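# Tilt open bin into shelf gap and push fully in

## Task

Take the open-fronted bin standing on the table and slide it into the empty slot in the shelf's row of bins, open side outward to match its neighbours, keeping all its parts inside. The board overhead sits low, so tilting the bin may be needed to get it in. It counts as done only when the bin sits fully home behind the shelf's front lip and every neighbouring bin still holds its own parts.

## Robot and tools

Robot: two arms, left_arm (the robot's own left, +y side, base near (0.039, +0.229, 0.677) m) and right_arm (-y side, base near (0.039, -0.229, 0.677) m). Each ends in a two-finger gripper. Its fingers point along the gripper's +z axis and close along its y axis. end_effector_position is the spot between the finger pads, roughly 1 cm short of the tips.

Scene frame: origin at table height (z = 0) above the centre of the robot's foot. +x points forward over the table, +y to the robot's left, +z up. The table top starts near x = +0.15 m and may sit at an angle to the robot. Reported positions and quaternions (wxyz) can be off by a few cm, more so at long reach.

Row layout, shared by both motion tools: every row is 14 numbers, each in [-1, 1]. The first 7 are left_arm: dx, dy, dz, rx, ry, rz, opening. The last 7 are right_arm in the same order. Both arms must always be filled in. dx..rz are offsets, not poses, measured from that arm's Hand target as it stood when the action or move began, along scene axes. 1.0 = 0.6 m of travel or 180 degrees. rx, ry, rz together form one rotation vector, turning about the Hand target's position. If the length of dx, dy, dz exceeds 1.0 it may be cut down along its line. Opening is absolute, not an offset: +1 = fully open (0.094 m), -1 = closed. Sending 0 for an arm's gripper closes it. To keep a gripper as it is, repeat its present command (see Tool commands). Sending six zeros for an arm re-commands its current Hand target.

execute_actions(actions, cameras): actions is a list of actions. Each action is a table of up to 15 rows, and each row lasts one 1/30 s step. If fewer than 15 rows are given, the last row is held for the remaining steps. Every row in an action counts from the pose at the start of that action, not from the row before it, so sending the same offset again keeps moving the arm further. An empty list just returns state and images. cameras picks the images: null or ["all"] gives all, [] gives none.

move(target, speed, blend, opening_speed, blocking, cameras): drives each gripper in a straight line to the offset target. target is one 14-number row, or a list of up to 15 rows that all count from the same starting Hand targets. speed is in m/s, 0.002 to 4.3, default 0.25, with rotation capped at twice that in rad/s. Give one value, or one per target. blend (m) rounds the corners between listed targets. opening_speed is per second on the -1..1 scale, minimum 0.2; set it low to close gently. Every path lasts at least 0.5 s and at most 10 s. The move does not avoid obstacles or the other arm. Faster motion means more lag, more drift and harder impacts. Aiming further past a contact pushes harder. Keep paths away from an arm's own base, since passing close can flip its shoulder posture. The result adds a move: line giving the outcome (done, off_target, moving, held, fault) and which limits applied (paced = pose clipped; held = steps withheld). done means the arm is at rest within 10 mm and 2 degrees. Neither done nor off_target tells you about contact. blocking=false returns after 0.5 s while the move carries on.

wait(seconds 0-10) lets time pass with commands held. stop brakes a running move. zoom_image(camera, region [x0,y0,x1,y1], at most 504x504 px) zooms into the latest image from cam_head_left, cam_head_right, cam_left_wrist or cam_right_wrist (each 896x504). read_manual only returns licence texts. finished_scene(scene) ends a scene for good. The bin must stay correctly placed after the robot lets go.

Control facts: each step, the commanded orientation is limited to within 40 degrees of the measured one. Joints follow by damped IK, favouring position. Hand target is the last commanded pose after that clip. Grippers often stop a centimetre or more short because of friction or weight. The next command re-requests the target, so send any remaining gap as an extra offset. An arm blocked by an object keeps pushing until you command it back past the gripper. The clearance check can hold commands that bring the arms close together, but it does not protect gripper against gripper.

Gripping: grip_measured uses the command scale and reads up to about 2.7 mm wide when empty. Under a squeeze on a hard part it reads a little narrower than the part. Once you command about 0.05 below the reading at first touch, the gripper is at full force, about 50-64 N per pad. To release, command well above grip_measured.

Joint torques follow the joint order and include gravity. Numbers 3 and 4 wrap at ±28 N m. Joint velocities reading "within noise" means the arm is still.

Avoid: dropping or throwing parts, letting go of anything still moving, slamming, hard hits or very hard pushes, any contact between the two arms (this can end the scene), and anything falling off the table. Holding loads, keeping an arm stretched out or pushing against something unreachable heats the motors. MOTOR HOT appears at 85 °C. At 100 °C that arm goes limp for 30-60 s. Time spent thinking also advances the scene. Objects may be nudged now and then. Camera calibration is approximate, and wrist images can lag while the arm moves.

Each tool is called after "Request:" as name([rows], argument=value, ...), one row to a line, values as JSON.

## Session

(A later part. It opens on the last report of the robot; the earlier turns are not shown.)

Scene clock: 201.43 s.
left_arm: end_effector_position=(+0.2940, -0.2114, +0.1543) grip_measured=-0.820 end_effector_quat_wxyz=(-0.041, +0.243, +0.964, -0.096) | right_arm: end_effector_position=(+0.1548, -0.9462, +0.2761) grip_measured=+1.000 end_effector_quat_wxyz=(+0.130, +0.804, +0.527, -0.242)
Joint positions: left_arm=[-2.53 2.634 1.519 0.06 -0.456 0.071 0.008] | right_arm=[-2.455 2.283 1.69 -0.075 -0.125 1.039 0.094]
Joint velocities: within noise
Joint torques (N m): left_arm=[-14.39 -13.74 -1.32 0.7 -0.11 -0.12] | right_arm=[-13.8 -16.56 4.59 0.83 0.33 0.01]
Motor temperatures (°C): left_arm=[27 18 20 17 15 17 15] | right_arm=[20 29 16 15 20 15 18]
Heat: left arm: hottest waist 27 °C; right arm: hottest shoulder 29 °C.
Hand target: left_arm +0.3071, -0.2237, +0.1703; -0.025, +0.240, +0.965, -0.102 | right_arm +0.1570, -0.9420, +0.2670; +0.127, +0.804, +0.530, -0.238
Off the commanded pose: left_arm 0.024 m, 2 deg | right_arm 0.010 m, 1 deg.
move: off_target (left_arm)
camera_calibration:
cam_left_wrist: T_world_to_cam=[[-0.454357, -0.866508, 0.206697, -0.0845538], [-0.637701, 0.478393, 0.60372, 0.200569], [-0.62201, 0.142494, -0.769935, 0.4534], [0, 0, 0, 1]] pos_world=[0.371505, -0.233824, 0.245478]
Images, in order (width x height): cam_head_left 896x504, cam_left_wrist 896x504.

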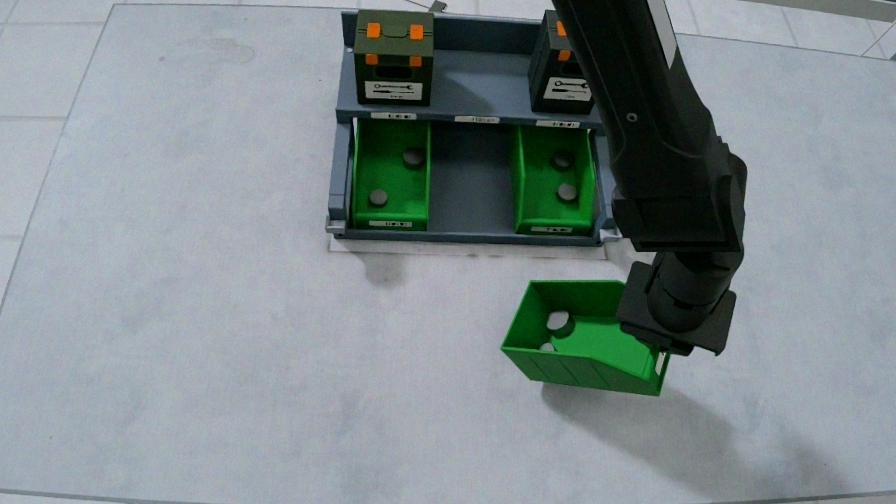

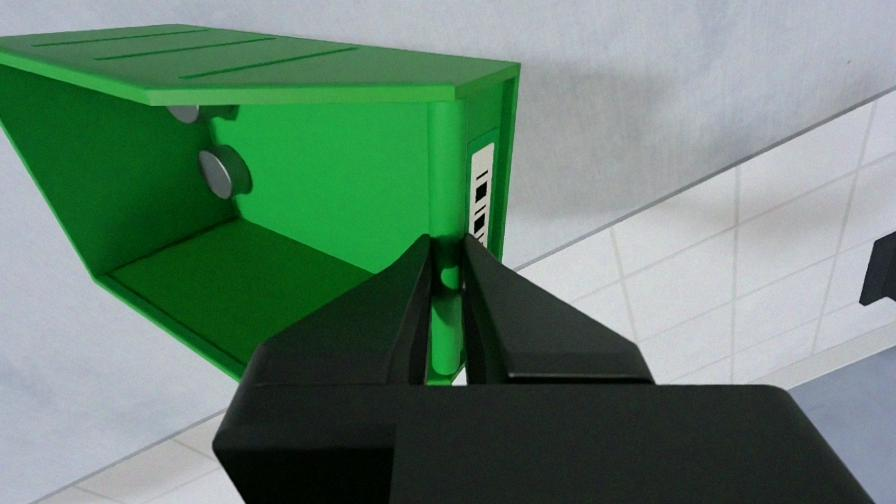

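Request:
move([
  [0.0, 0.0, 0.05, 0, 0, 0, -1, 0, 0, 0, 0, 0, 0, 1],
  [0.105, 0.298, 0.0545, 0.0584, -0.102, -0.3561, -1, 0, 0, 0, 0, 0, 0, 1],
], speed=[0.1, 0.15], blend=0.01, cameras=["cam_head_left", "cam_head_right", "cam_left_wrist"])

Request:
zoom_image(camera="cam_head_left", region=[400, 170, 600, 340])

Scene clock: 230.87 s.
left_arm: end_effector_position=(+0.3564, -0.0470, +0.1938) grip_measured=-0.820 end_effector_quat_wxyz=(+0.038, +0.725, +0.686, +0.041) | right_arm: end_effector_position=(+0.1548, -0.9462, +0.2761) grip_measured=+1.000 end_effector_quat_wxyz=(+0.130, +0.804, +0.527, -0.242)
Joint positions: left_arm=[-2.372 2.376 1.104 0.499 -0.591 1.465 0.008] | right_arm=[-2.455 2.283 1.69 -0.075 -0.125 1.039 0.094]
Joint velocities: left_arm=[within noise] | right_arm=[0.005 -0.024 0.012 0.012 -0.154 -0.037 0]
Joint torques (N m): left_arm=[-9.41 -13.04 -3.34 1.2 0.17 0.03] | right_arm=[-14.15 -16.91 4.37 0.81 0.33 0.01]
Motor temperatures (°C): left_arm=[27 19 20 17 15 17 15] | right_arm=[20 29 16 15 20 15 18]
Heat: left arm: hottest waist 27 °C; right arm: hottest shoulder 29 °C.
Hand target: left_arm +0.3702, -0.0451, +0.2030; +0.051, +0.722, +0.688, +0.049 | right_arm +0.1570, -0.9420, +0.2670; +0.127, +0.804, +0.530, -0.238
Off the commanded pose: left_arm 0.017 m, 2 deg | right_arm 0.010 m, 1 deg.
move: off_target (left_arm)
camera_calibration:
cam_left_wrist: T_world_to_cam=[[-0.992612, 0.0491221, -0.110947, 0.374407], [-0.0262062, 0.806009, 0.591323, -0.0621813], [0.118471, 0.589862, -0.798766, 0.261874], [0, 0, 0, 1]] pos_world=[0.338986, -0.122742, 0.287485]
Images, in order (width x height): cam_head_left 896x504, cam_head_right 896x504, cam_left_wrist 896x504.

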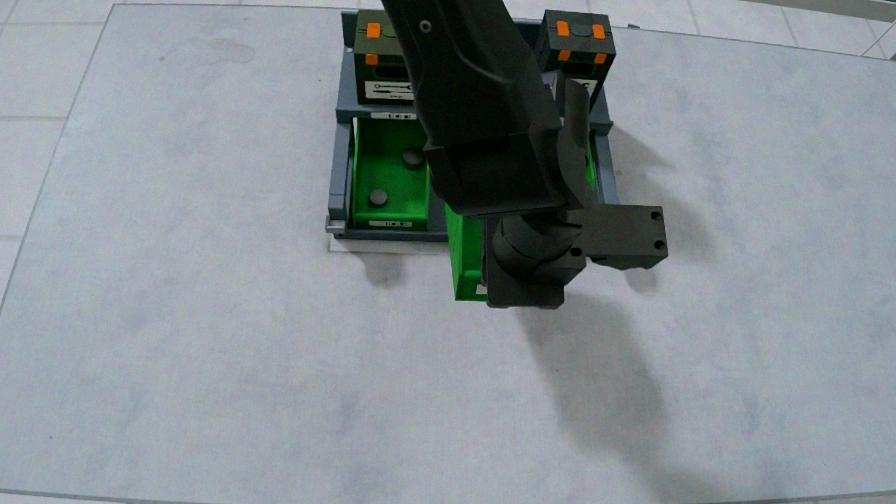

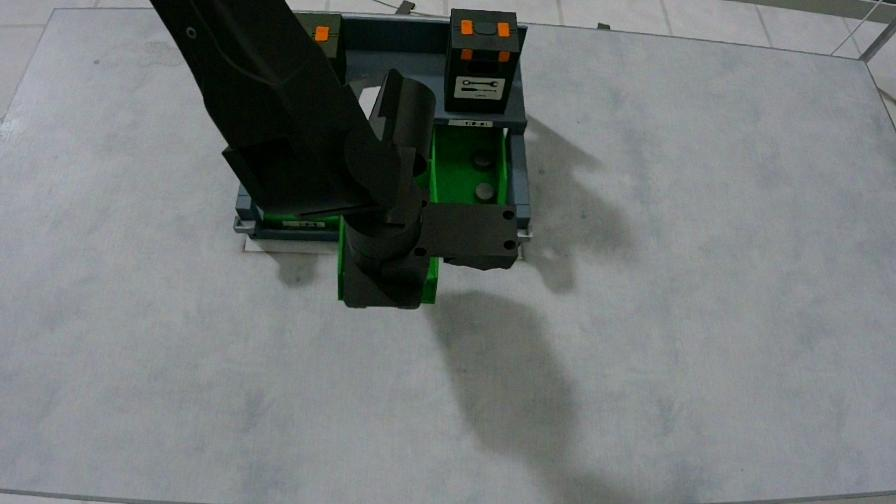

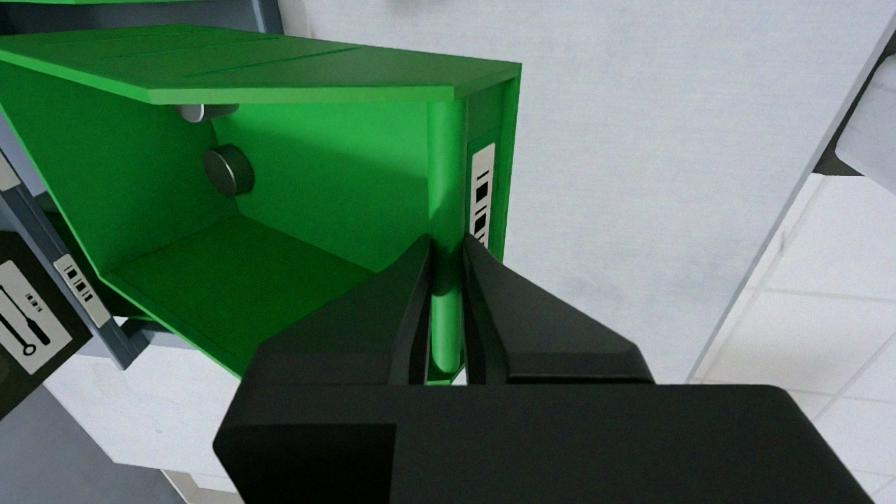

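Scaled by 2.520 from the camera's 896x504 image, which has a finer 1280x720 frame.

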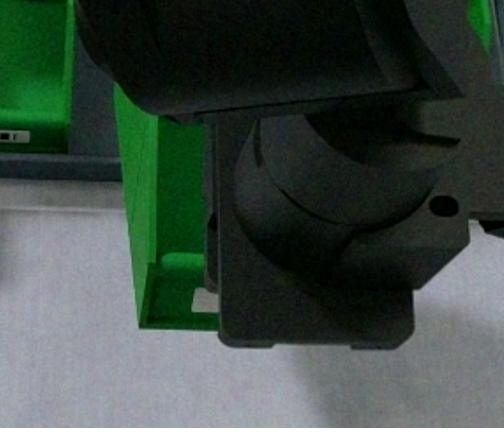

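Request:
move(target=[0.056, 0.004, -0.118, 0, 0, 0, -1, 0, 0, 0, 0, 0, 0, 1], speed=0.1, cameras=["cam_head_left", "cam_head_right", "cam_left_wrist"])

Request:
zoom_image(camera="cam_head_left", region=[400, 170, 600, 300])

Request:
zoom_image(camera="cam_head_right", region=[320, 150, 520, 310])

Scene clock: 253.20 s.
left_arm: end_effector_position=(+0.4021, -0.0400, +0.1323) grip_measured=-0.820 end_effector_quat_wxyz=(+0.047, +0.719, +0.692, +0.049) | right_arm: end_effector_position=(+0.1548, -0.9462, +0.2761) grip_measured=+1.000 end_effector_quat_wxyz=(+0.130, +0.804, +0.527, -0.242)
Joint positions: left_arm=[-2.288 2.461 1.298 0.453 -0.53 1.53 0.008] | right_arm=[-2.455 2.283 1.69 -0.075 -0.125 1.039 0.094]
Joint velocities: within noise
Joint torques (N m): left_arm=[-9.76 -11.58 -1.39 0.7 0.19 0.04] | right_arm=[-13.92 -16.79 4.31 0.81 0.32 -0.03]
Motor temperatures (°C): left_arm=[26 18 20 17 15 17 16] | right_arm=[20 29 16 15 20 15 18]
Heat: left arm: hottest waist 26 °C; right arm: hottest shoulder 29 °C.
Hand target: left_arm +0.4036, -0.0425, +0.1322; +0.050, +0.722, +0.688, +0.049 | right_arm +0.1570, -0.9420, +0.2670; +0.127, +0.804, +0.530, -0.238
Off the commanded pose: left_arm 0.003 m, 1 deg | right_arm 0.010 m, 1 deg.
move: done
camera_calibration:
cam_left_wrist: T_world_to_cam=[[-0.990455, 0.0321882, -0.134027, 0.414164], [-0.0532109, 0.807689, 0.587203, -0.0187989], [0.127153, 0.58873, -0.798266, 0.199656], [0, 0, 0, 1]] pos_world=[0.383824, -0.115691, 0.225926]
Images, in order (width x height): cam_head_left 896x504, cam_head_right 896x504, cam_left_wrist 896x504.

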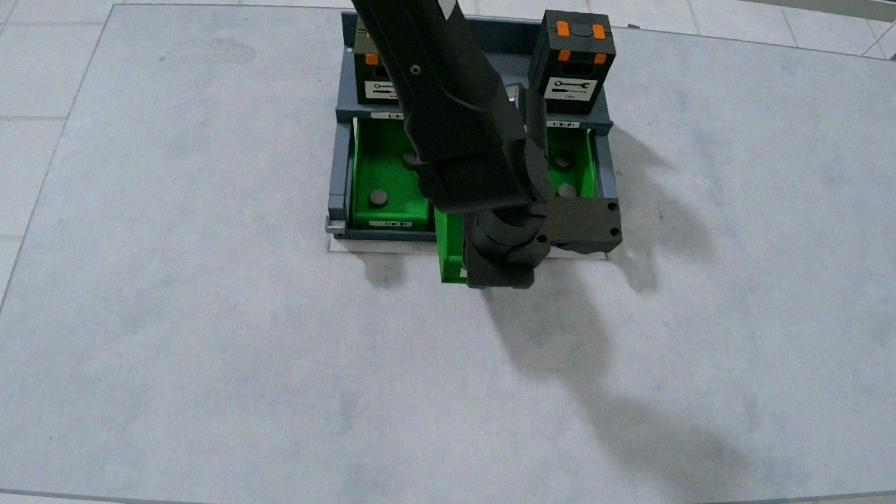

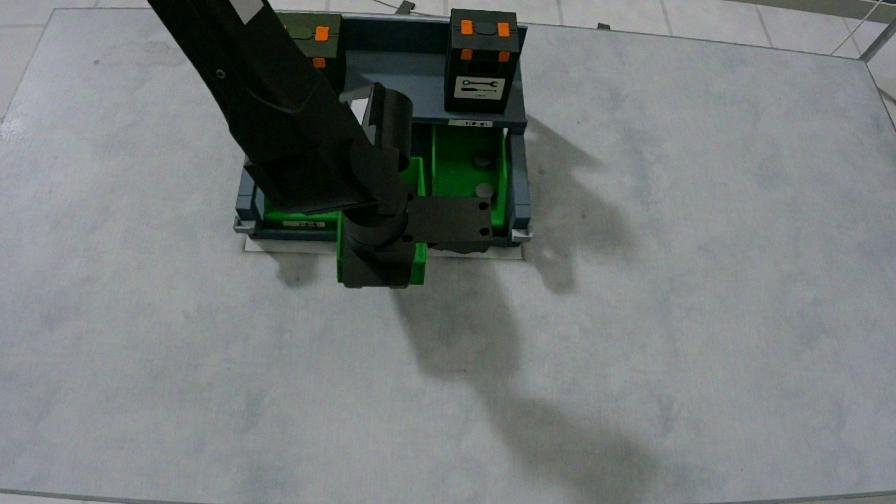

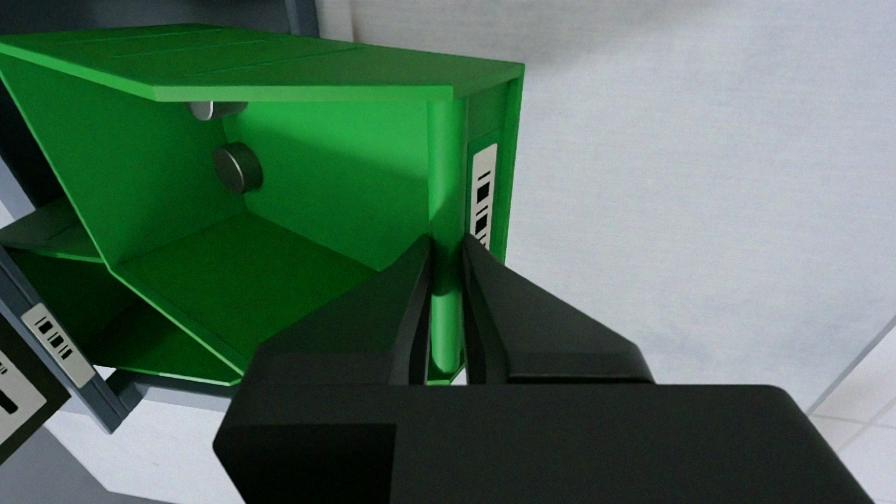

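Scaled by 2.520 from the camera's 896x504 image, which has a finer 1280x720 frame.

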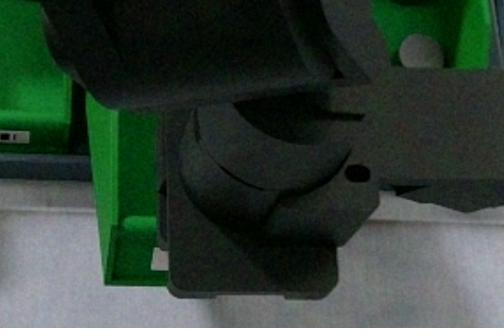

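Scaled by 2.520 from the camera's 896x504 image, which has a finer 1280x720 frame.

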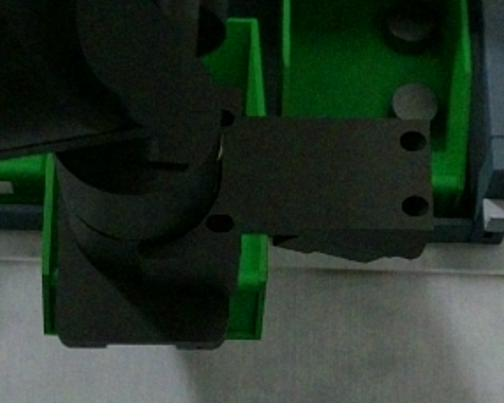

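Request:
move(target=[0.006, 0.0, -0.07, 0, 0, -0.004, -1, 0, 0, 0, 0, 0, 0, 1], speed=0.06, cameras=["cam_head_right", "cam_left_wrist"])

Request:
zoom_image(camera="cam_head_right", region=[320, 150, 520, 310])

Scene clock: 268.27 s.
left_arm: end_effector_position=(+0.4121, -0.0455, +0.0961) grip_measured=-0.820 end_effector_quat_wxyz=(+0.056, +0.722, +0.688, +0.050) | right_arm: end_effector_position=(+0.1548, -0.9462, +0.2761) grip_measured=+1.000 end_effector_quat_wxyz=(+0.130, +0.804, +0.527, -0.242)
Joint positions: left_arm=[-2.262 2.54 1.415 0.441 -0.5 1.565 0.008] | right_arm=[-2.455 2.283 1.69 -0.075 -0.125 1.039 0.094]
Joint velocities: within noise
Joint torques (N m): left_arm=[-9.05 -10.58 -0.96 0.47 0.2 0.06] | right_arm=[-13.92 -16.79 4.31 0.83 0.33 -0.01]
Motor temperatures (°C): left_arm=[26 18 20 17 15 17 16] | right_arm=[21 29 16 15 20 15 18]
Heat: left arm: hottest waist 26 °C; right arm: hottest shoulder 29 °C.
Hand target: left_arm +0.4074, -0.0426, +0.0902; +0.051, +0.726, +0.684, +0.048 | right_arm +0.1570, -0.9420, +0.2670; +0.127, +0.804, +0.530, -0.238
Off the commanded pose: left_arm 0.008 m, 1 deg | right_arm 0.010 m, 1 deg.
move: done
camera_calibration:
cam_left_wrist: T_world_to_cam=[[-0.988214, 0.0402202, -0.147701, 0.420163], [-0.0534077, 0.81365, 0.578896, 0.00853975], [0.14346, 0.579962, -0.801913, 0.165945], [0, 0, 0, 1]] pos_world=[0.39186, -0.120089, 0.190188]
Images, in order (width x height): cam_head_right 896x504, cam_left_wrist 896x504.

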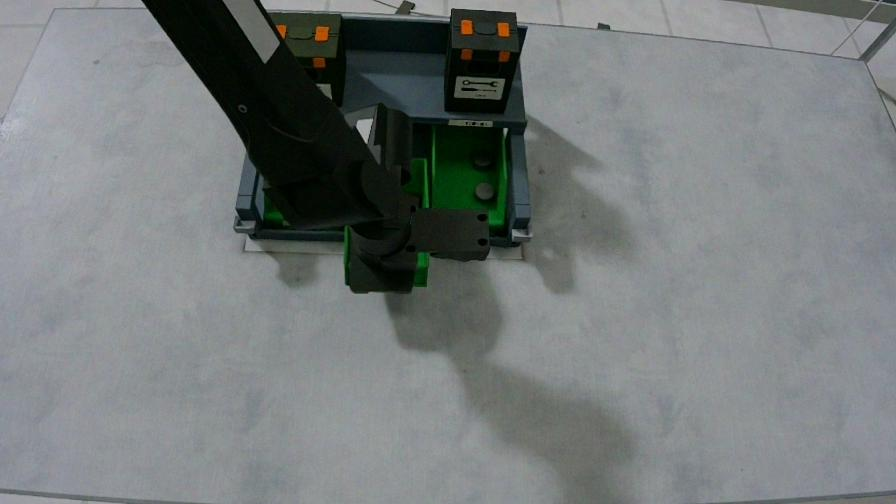

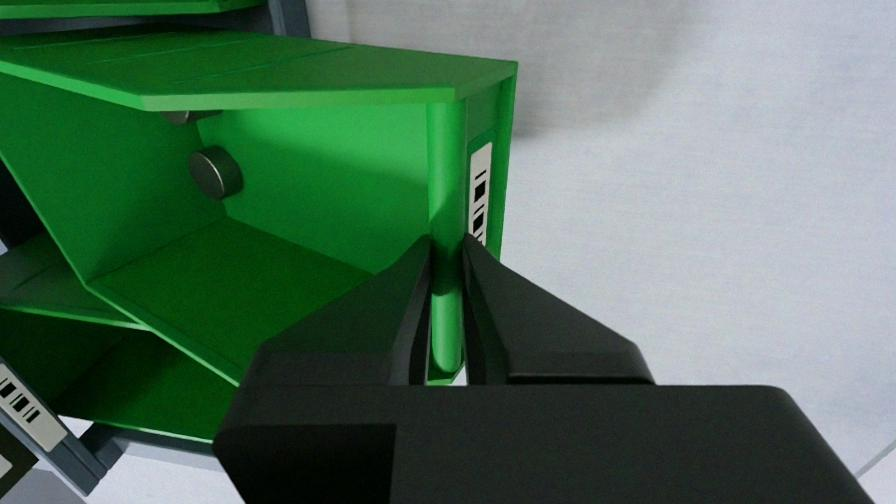

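Scaled by 2.520 from the camera's 896x504 image, which has a finer 1280x720 frame.

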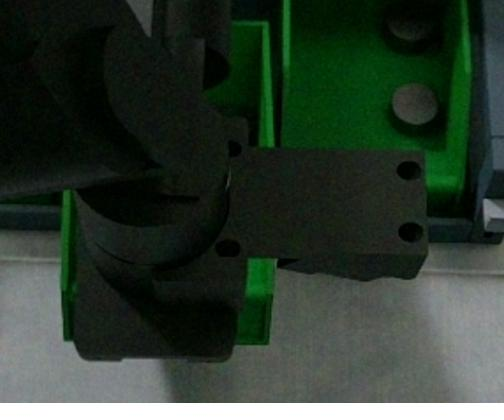

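Request:
move([
  [0.08, 0.0135, -0.023, 0, 0, -0.0055, -1, 0, 0, 0, 0, 0, 0, 1],
  [0.125, 0.0135, -0.038, 0, 0, -0.0055, -1, 0, 0, 0, 0, 0, 0, 1],
], speed=0.05, blend=0.01, cameras=["cam_head_left", "cam_head_right", "cam_left_wrist"])

Request:
zoom_image(camera="cam_head_right", region=[320, 150, 520, 310])

Scene clock: 290.70 s.
left_arm: end_effector_position=(+0.4838, -0.0466, +0.0765) grip_measured=-0.821 end_effector_quat_wxyz=(+0.060, +0.733, +0.676, +0.047) | right_arm: end_effector_position=(+0.1548, -0.9462, +0.2761) grip_measured=+1.000 end_effector_quat_wxyz=(+0.130, +0.804, +0.527, -0.242)
Joint positions: left_arm=[-2.233 2.54 1.601 0.266 -0.465 1.618 0.008] | right_arm=[-2.455 2.283 1.69 -0.075 -0.125 1.039 0.094]
Joint velocities: within noise
Joint torques (N m): left_arm=[-8.88 -12.57 0.4 0.36 0.14 -0.01] | right_arm=[-14.33 -16.21 4.49 0.9 0.34 -0.05]
Motor temperatures (°C): left_arm=[26 18 20 17 15 17 16] | right_arm=[21 29 16 15 20 15 18]
Heat: left arm: hottest waist 26 °C; right arm: hottest shoulder 29 °C.
Hand target: left_arm +0.4824, -0.0346, +0.0675; +0.051, +0.732, +0.678, +0.048 | right_arm +0.1570, -0.9420, +0.2670; +0.127, +0.804, +0.530, -0.238
Off the commanded pose: left_arm 0.015 m, 1 deg | right_arm 0.010 m, 1 deg.
move: off_target (left_arm)
camera_calibration:
cam_left_wrist: T_world_to_cam=[[-0.986121, 0.0712019, -0.149987, 0.488676], [-0.0279126, 0.819421, 0.572512, 0.0130301], [0.163667, 0.568752, -0.806061, 0.130564], [0, 0, 0, 1]] pos_world=[0.460888, -0.11973, 0.171078]
Images, in order (width x height): cam_head_left 896x504, cam_head_right 896x504, cam_left_wrist 896x504.

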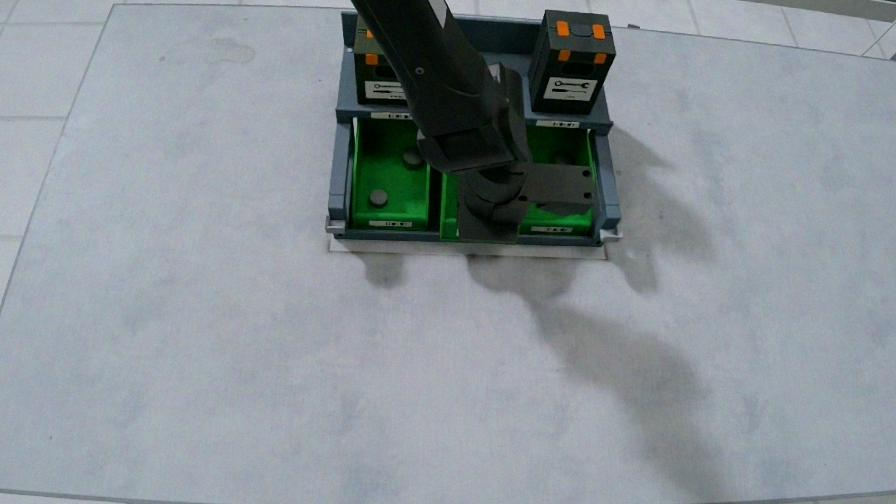

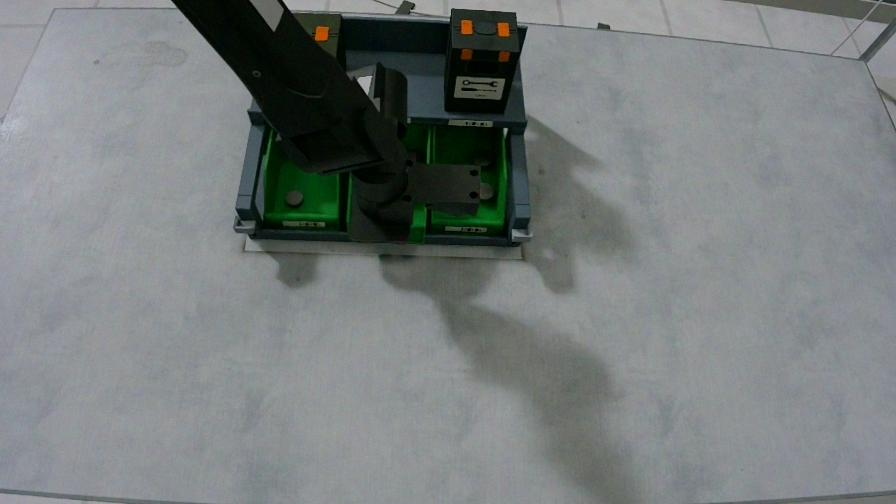

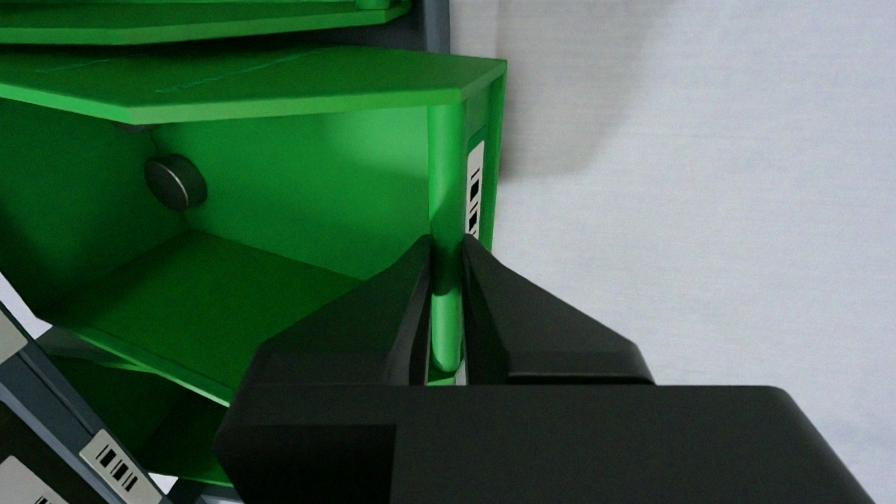

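Scaled by 2.520 from the camera's 896x504 image, which has a finer 1280x720 frame.

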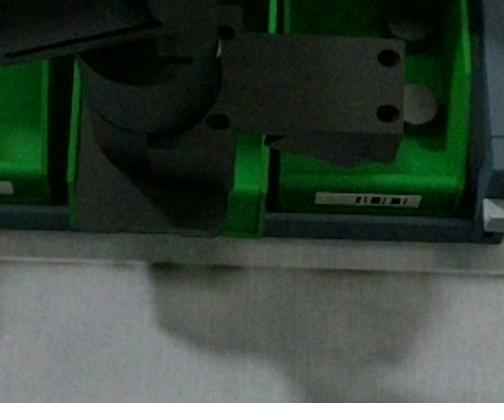

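Request:
move([
  [0.01, 0.003, -0.021, 0, 0, 0, -1, 0, 0, 0, 0, 0, 0, 1],
  [0.037, 0.0015, -0.034, 0, 0, 0, -1, 0, 0, 0, 0, 0, 0, 1],
], speed=0.04, blend=0.005, cameras=["cam_head_left", "cam_head_right", "cam_left_wrist"])

Request:
zoom_image(camera="cam_head_right", region=[320, 150, 520, 310])

Scene clock: 304.07 s.
left_arm: end_effector_position=(+0.5104, -0.0439, +0.0590) grip_measured=-0.821 end_effector_quat_wxyz=(+0.060, +0.732, +0.677, +0.049) | right_arm: end_effector_position=(+0.1548, -0.9462, +0.2761) grip_measured=+1.000 end_effector_quat_wxyz=(+0.130, +0.804, +0.527, -0.242)
Joint positions: left_arm=[-2.214 2.572 1.709 0.199 -0.452 1.63 0.008] | right_arm=[-2.455 2.283 1.69 -0.075 -0.125 1.039 0.094]
Joint velocities: within noise
Joint torques (N m): left_arm=[-8.94 -12.57 1.28 0.32 0.18 -0.01] | right_arm=[-13.98 -17.08 4.37 0.81 0.32 -0.03]
Motor temperatures (°C): left_arm=[25 18 20 17 15 17 16] | right_arm=[21 30 16 15 20 15 18]
Heat: left arm: hottest waist 25 °C; right arm: hottest shoulder 30 °C.
Hand target: left_arm +0.5045, -0.0335, +0.0470; +0.051, +0.732, +0.677, +0.048 | right_arm +0.1570, -0.9420, +0.2670; +0.127, +0.804, +0.530, -0.238
Off the commanded pose: left_arm 0.017 m, 1 deg | right_arm 0.010 m, 1 deg.
move: off_target (left_arm)
camera_calibration:
cam_left_wrist: T_world_to_cam=[[-0.985862, 0.0685376, -0.152899, 0.512086], [-0.0320131, 0.818662, 0.573383, 0.0236408], [0.164471, 0.570171, -0.804894, 0.110113], [0, 0, 0, 1]] pos_world=[0.487493, -0.117234, 0.153372]
Images, in order (width x height): cam_head_left 896x504, cam_head_right 896x504, cam_left_wrist 896x504.

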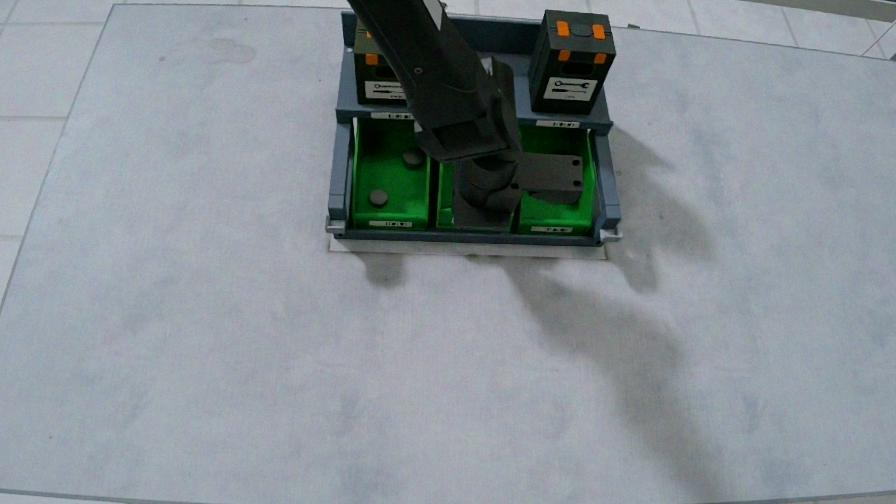

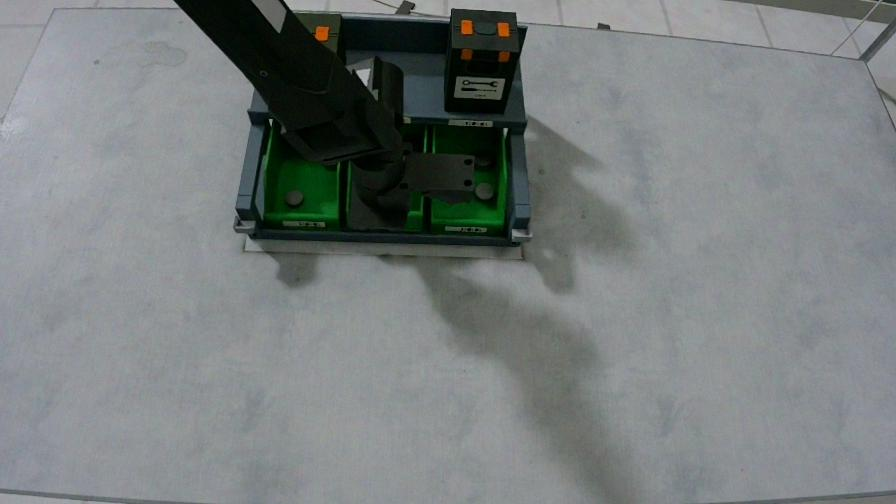

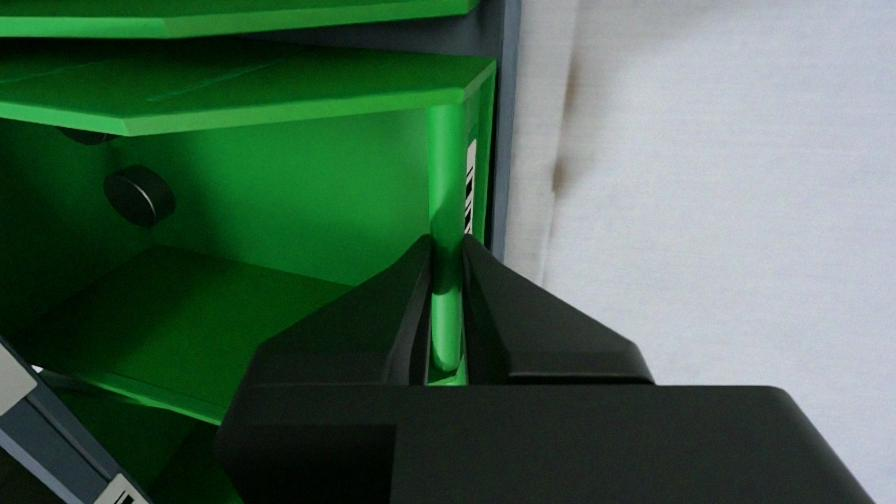

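Scaled by 2.520 from the camera's 896x504 image, which has a finer 1280x720 frame.

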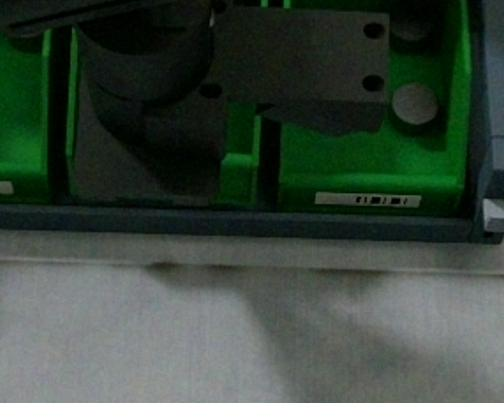

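Request:
move(target=[0.004, -0.003, -0.025, 0, 0, 0, -1, 0, 0, 0, 0, 0, 0, 1], speed=0.04, cameras=["cam_head_right", "cam_left_wrist"])

Request:
zoom_image(camera="cam_head_right", region=[320, 150, 520, 310])

Scene clock: 310.77 s.
left_arm: end_effector_position=(+0.5107, -0.0452, +0.0431) grip_measured=-0.821 end_effector_quat_wxyz=(+0.059, +0.731, +0.678, +0.048) | right_arm: end_effector_position=(+0.1548, -0.9462, +0.2761) grip_measured=+1.000 end_effector_quat_wxyz=(+0.130, +0.804, +0.527, -0.242)
Joint positions: left_arm=[-2.206 2.613 1.767 0.18 -0.446 1.633 0.008] | right_arm=[-2.455 2.283 1.69 -0.075 -0.125 1.039 0.094]
Joint velocities: within noise
Joint torques (N m): left_arm=[-9 -12.57 1.61 0.43 0.2 0.01] | right_arm=[-13.98 -16.38 4.34 0.87 0.31 -0.01]
Motor temperatures (°C): left_arm=[25 18 20 17 15 17 16] | right_arm=[21 30 16 15 20 15 18]
Heat: left arm: hottest waist 25 °C; right arm: hottest shoulder 30 °C.
Hand target: left_arm +0.5070, -0.0356, +0.0321; +0.051, +0.732, +0.677, +0.048 | right_arm +0.1570, -0.9420, +0.2670; +0.127, +0.804, +0.530, -0.238
Off the commanded pose: left_arm 0.015 m, 1 deg | right_arm 0.010 m, 1 deg.
move: off_target (left_arm)
camera_calibration:
cam_left_wrist: T_world_to_cam=[[-0.98648, 0.0677067, -0.149239, 0.510149], [-0.0307092, 0.81816, 0.57417, 0.0330592], [0.160977, 0.570991, -0.805019, 0.0999082], [0, 0, 0, 1]] pos_world=[0.488184, -0.118635, 0.137581]
Images, in order (width x height): cam_head_right 896x504, cam_left_wrist 896x504.

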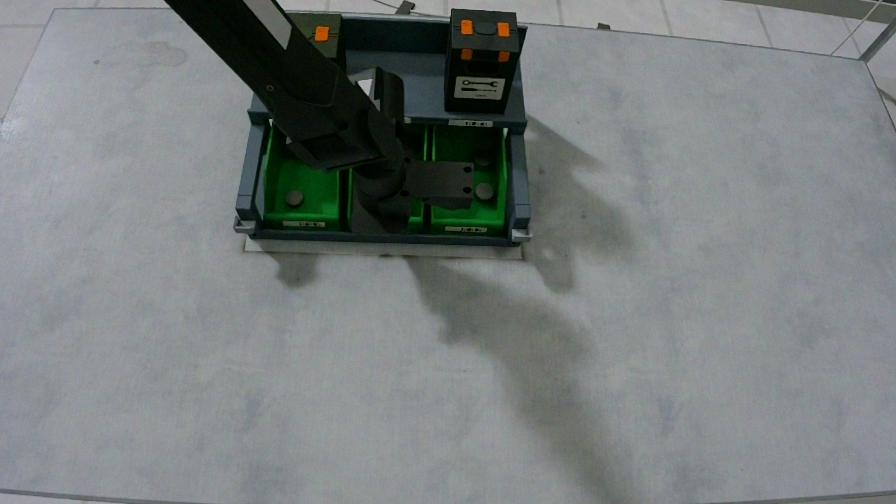

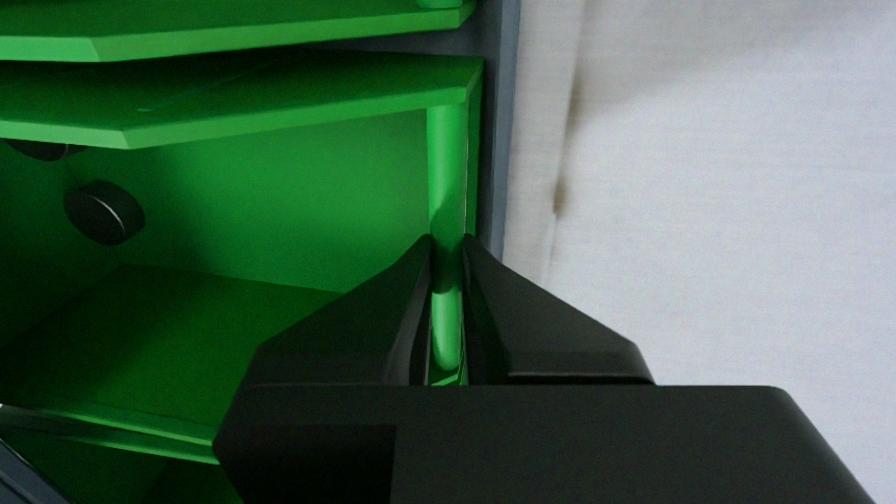

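Scaled by 2.520 from the camera's 896x504 image, which has a finer 1280x720 frame.

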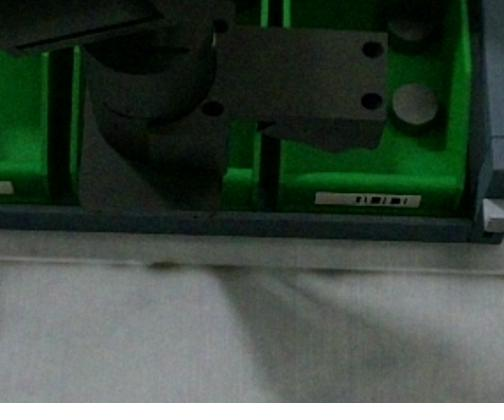

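Request:
move(target=[0.02, -0.004, -0.009, 0, 0, 0, -1, 0, 0, 0, 0, 0, 0, 1], speed=0.04, cameras=["cam_left_wrist"])

Scene clock: 316.63 s.
left_arm: end_effector_position=(+0.5195, -0.0474, +0.0384) grip_measured=-0.822 end_effector_quat_wxyz=(+0.057, +0.732, +0.677, +0.046) | right_arm: end_effector_position=(+0.1548, -0.9462, +0.2761) grip_measured=+1.000 end_effector_quat_wxyz=(+0.130, +0.804, +0.527, -0.242)
Joint positions: left_arm=[-2.205 2.626 1.813 0.141 -0.445 1.633 0.008] | right_arm=[-2.455 2.283 1.69 -0.075 -0.125 1.039 0.094]
Joint velocities: within noise
Joint torques (N m): left_arm=[-9.29 -12.57 2.47 0.17 0.19 0.03] | right_arm=[-13.57 -16.5 4.49 0.83 0.32 -0.02]
Motor temperatures (°C): left_arm=[25 18 20 17 15 17 16] | right_arm=[21 30 16 15 20 15 18]
Heat: left arm: hottest waist 25 °C; right arm: hottest shoulder 30 °C.
Hand target: left_arm +0.5187, -0.0379, +0.0266; +0.051, +0.732, +0.677, +0.048 | right_arm +0.1570, -0.9420, +0.2670; +0.127, +0.804, +0.530, -0.238
Off the commanded pose: left_arm 0.015 m, 1 deg | right_arm 0.010 m, 1 deg.
move: off_target (left_arm)
camera_calibration:
cam_left_wrist: T_world_to_cam=[[-0.987187, 0.0703496, -0.143225, 0.518442], [-0.0251205, 0.817863, 0.574864, 0.0349972], [0.15758, 0.571096, -0.805617, 0.0977634], [0, 0, 0, 1]] pos_world=[0.497273, -0.120927, 0.132895]
Images, in order (width x height): cam_left_wrist 896x504.

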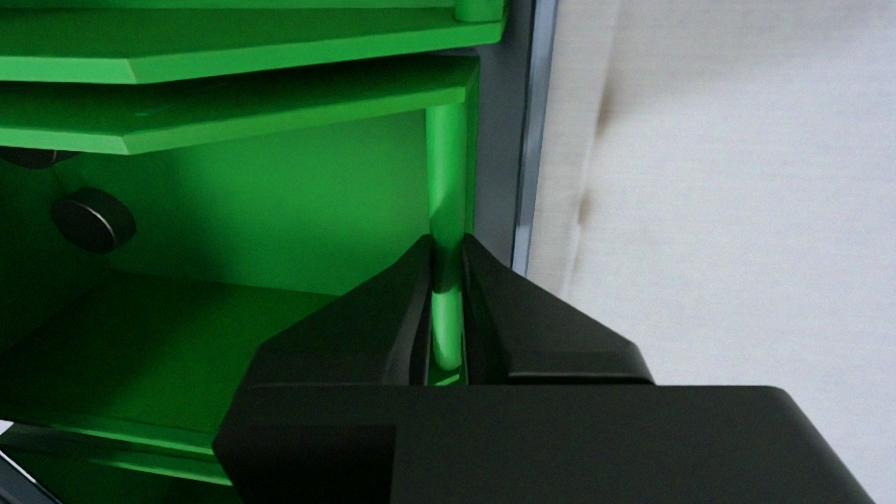

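Request:
move(target=[0.0, -0.014, 0.017, 0, 0, 0, -0.3, 0, 0, 0, 0, 0, 0, 1], speed=0.03, opening_speed=0.4, cameras=["cam_left_wrist"])

Scene clock: 322.90 s.
left_arm: end_effector_position=(+0.5194, -0.0459, +0.0383) grip_measured=-0.303 end_effector_quat_wxyz=(+0.053, +0.732, +0.677, +0.048) | right_arm: end_effector_position=(+0.1548, -0.9462, +0.2761) grip_measured=+1.000 end_effector_quat_wxyz=(+0.130, +0.804, +0.527, -0.242)
Joint positions: left_arm=[-2.205 2.626 1.813 0.14 -0.454 1.633 0.033] | right_arm=[-2.455 2.283 1.69 -0.075 -0.125 1.039 0.094]
Joint velocities: within noise
Joint torques (N m): left_arm=[-10.34 -13.57 1.11 0.34 -0.01 -0.1] | right_arm=[-13.8 -15.97 4.52 0.83 0.33 0.02]
Motor temperatures (°C): left_arm=[25 18 20 17 15 17 16] | right_arm=[21 30 16 15 20 15 18]
Heat: left arm: hottest waist 25 °C; right arm: hottest shoulder 30 °C.
Hand target: left_arm +0.5188, -0.0461, +0.0367; +0.051, +0.732, +0.678, +0.048 | right_arm +0.1570, -0.9420, +0.2670; +0.127, +0.804, +0.530, -0.238
Off the commanded pose: left_arm 0.002 m, 0 deg | right_arm 0.010 m, 1 deg.
move: done
camera_calibration:
cam_left_wrist: T_world_to_cam=[[-0.987377, 0.0708199, -0.141671, 0.518335], [-0.0252116, 0.812785, 0.582017, 0.0332992], [0.156366, 0.578243, -0.80074, 0.0976001], [0, 0, 0, 1]] pos_world=[0.49737, -0.12021, 0.132204]
Images, in order (width x height): cam_left_wrist 896x504.

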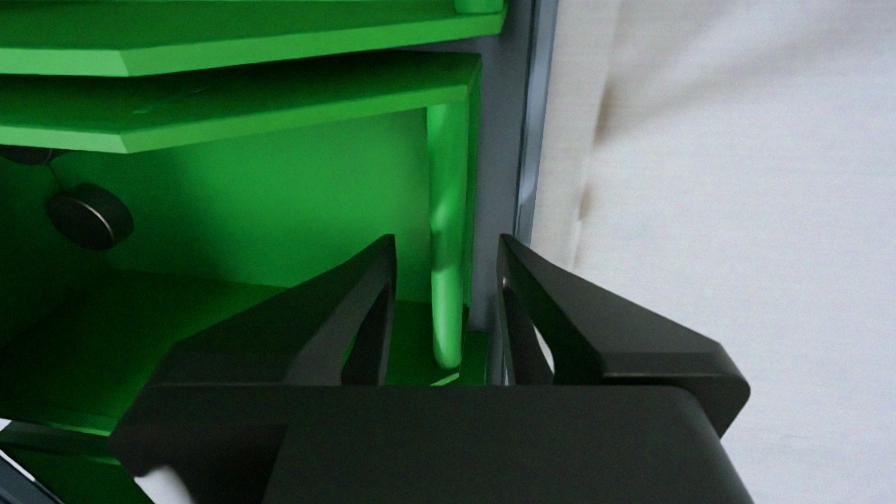

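Request:
move([
  [-0.03, 0.0, 0.18, 0, 0, 0, -0.3, 0, 0, 0, 0, 0, 0, 1],
  [-0.15, 0.2, 0.32, 0, 0, 0, -0.3, 0, 0, 0, 0, 0, 0, 1],
], speed=[0.12, 0.25], blend=0.03, cameras=["cam_head_left", "cam_head_right"])

Request:
zoom_image(camera="cam_head_right", region=[230, 100, 550, 260])

Scene clock: 329.03 s.
left_arm: end_effector_position=(+0.4271, +0.0689, +0.2236) grip_measured=-0.302 end_effector_quat_wxyz=(+0.049, +0.731, +0.679, +0.045) | right_arm: end_effector_position=(+0.1548, -0.9462, +0.2761) grip_measured=+1.000 end_effector_quat_wxyz=(+0.130, +0.804, +0.527, -0.242)
Joint positions: left_arm=[-2.178 2.11 0.959 0.473 -0.435 1.642 0.033] | right_arm=[-2.455 2.283 1.69 -0.075 -0.125 1.039 0.094]
Joint velocities: within noise
Joint torques (N m): left_arm=[-6.77 -13.1 -3.25 0.96 0.22 0.03] | right_arm=[-13.68 -16.38 4.34 0.88 0.33 -0.03]
Motor temperatures (°C): left_arm=[25 19 20 17 15 17 16] | right_arm=[21 30 16 15 20 15 18]
Heat: left arm: hottest waist 25 °C; right arm: hottest shoulder 30 °C.
Hand target: left_arm +0.4289, +0.0738, +0.2288; +0.051, +0.732, +0.677, +0.048 | right_arm +0.1570, -0.9420, +0.2670; +0.127, +0.804, +0.530, -0.238
Off the commanded pose: left_arm 0.007 m, 0 deg | right_arm 0.010 m, 1 deg.
move: done
Images, in order (width x height): cam_head_left 896x504, cam_head_right 896x504.

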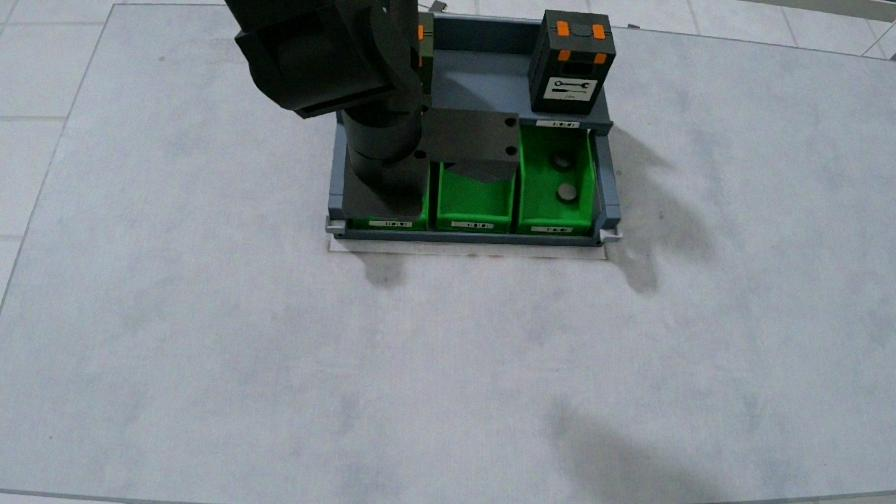

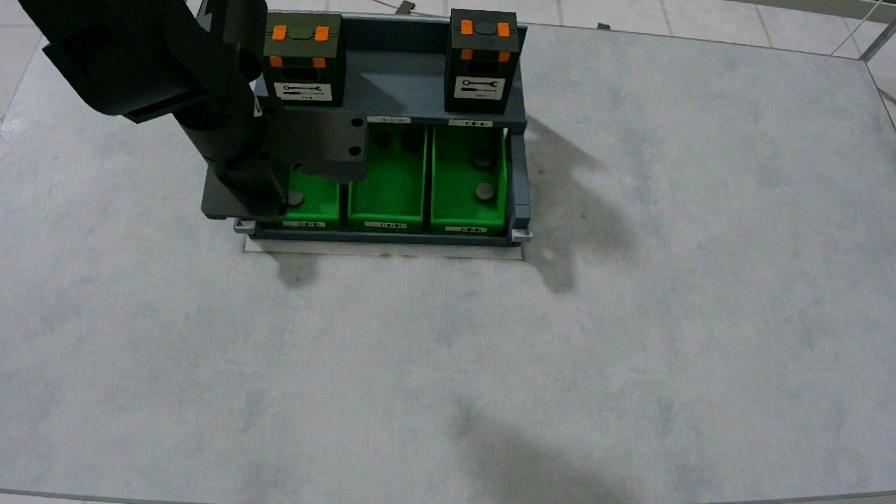

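Scaled by 1.575 from the camera's 896x504 image, which has a finer 1280x720 frame.

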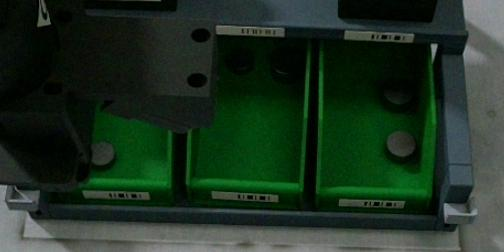

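Bin is in the gap, behind the lip, with both of its parts still inside.

Request:
finished_scene(scene=2)

The scene is finished: the task was done.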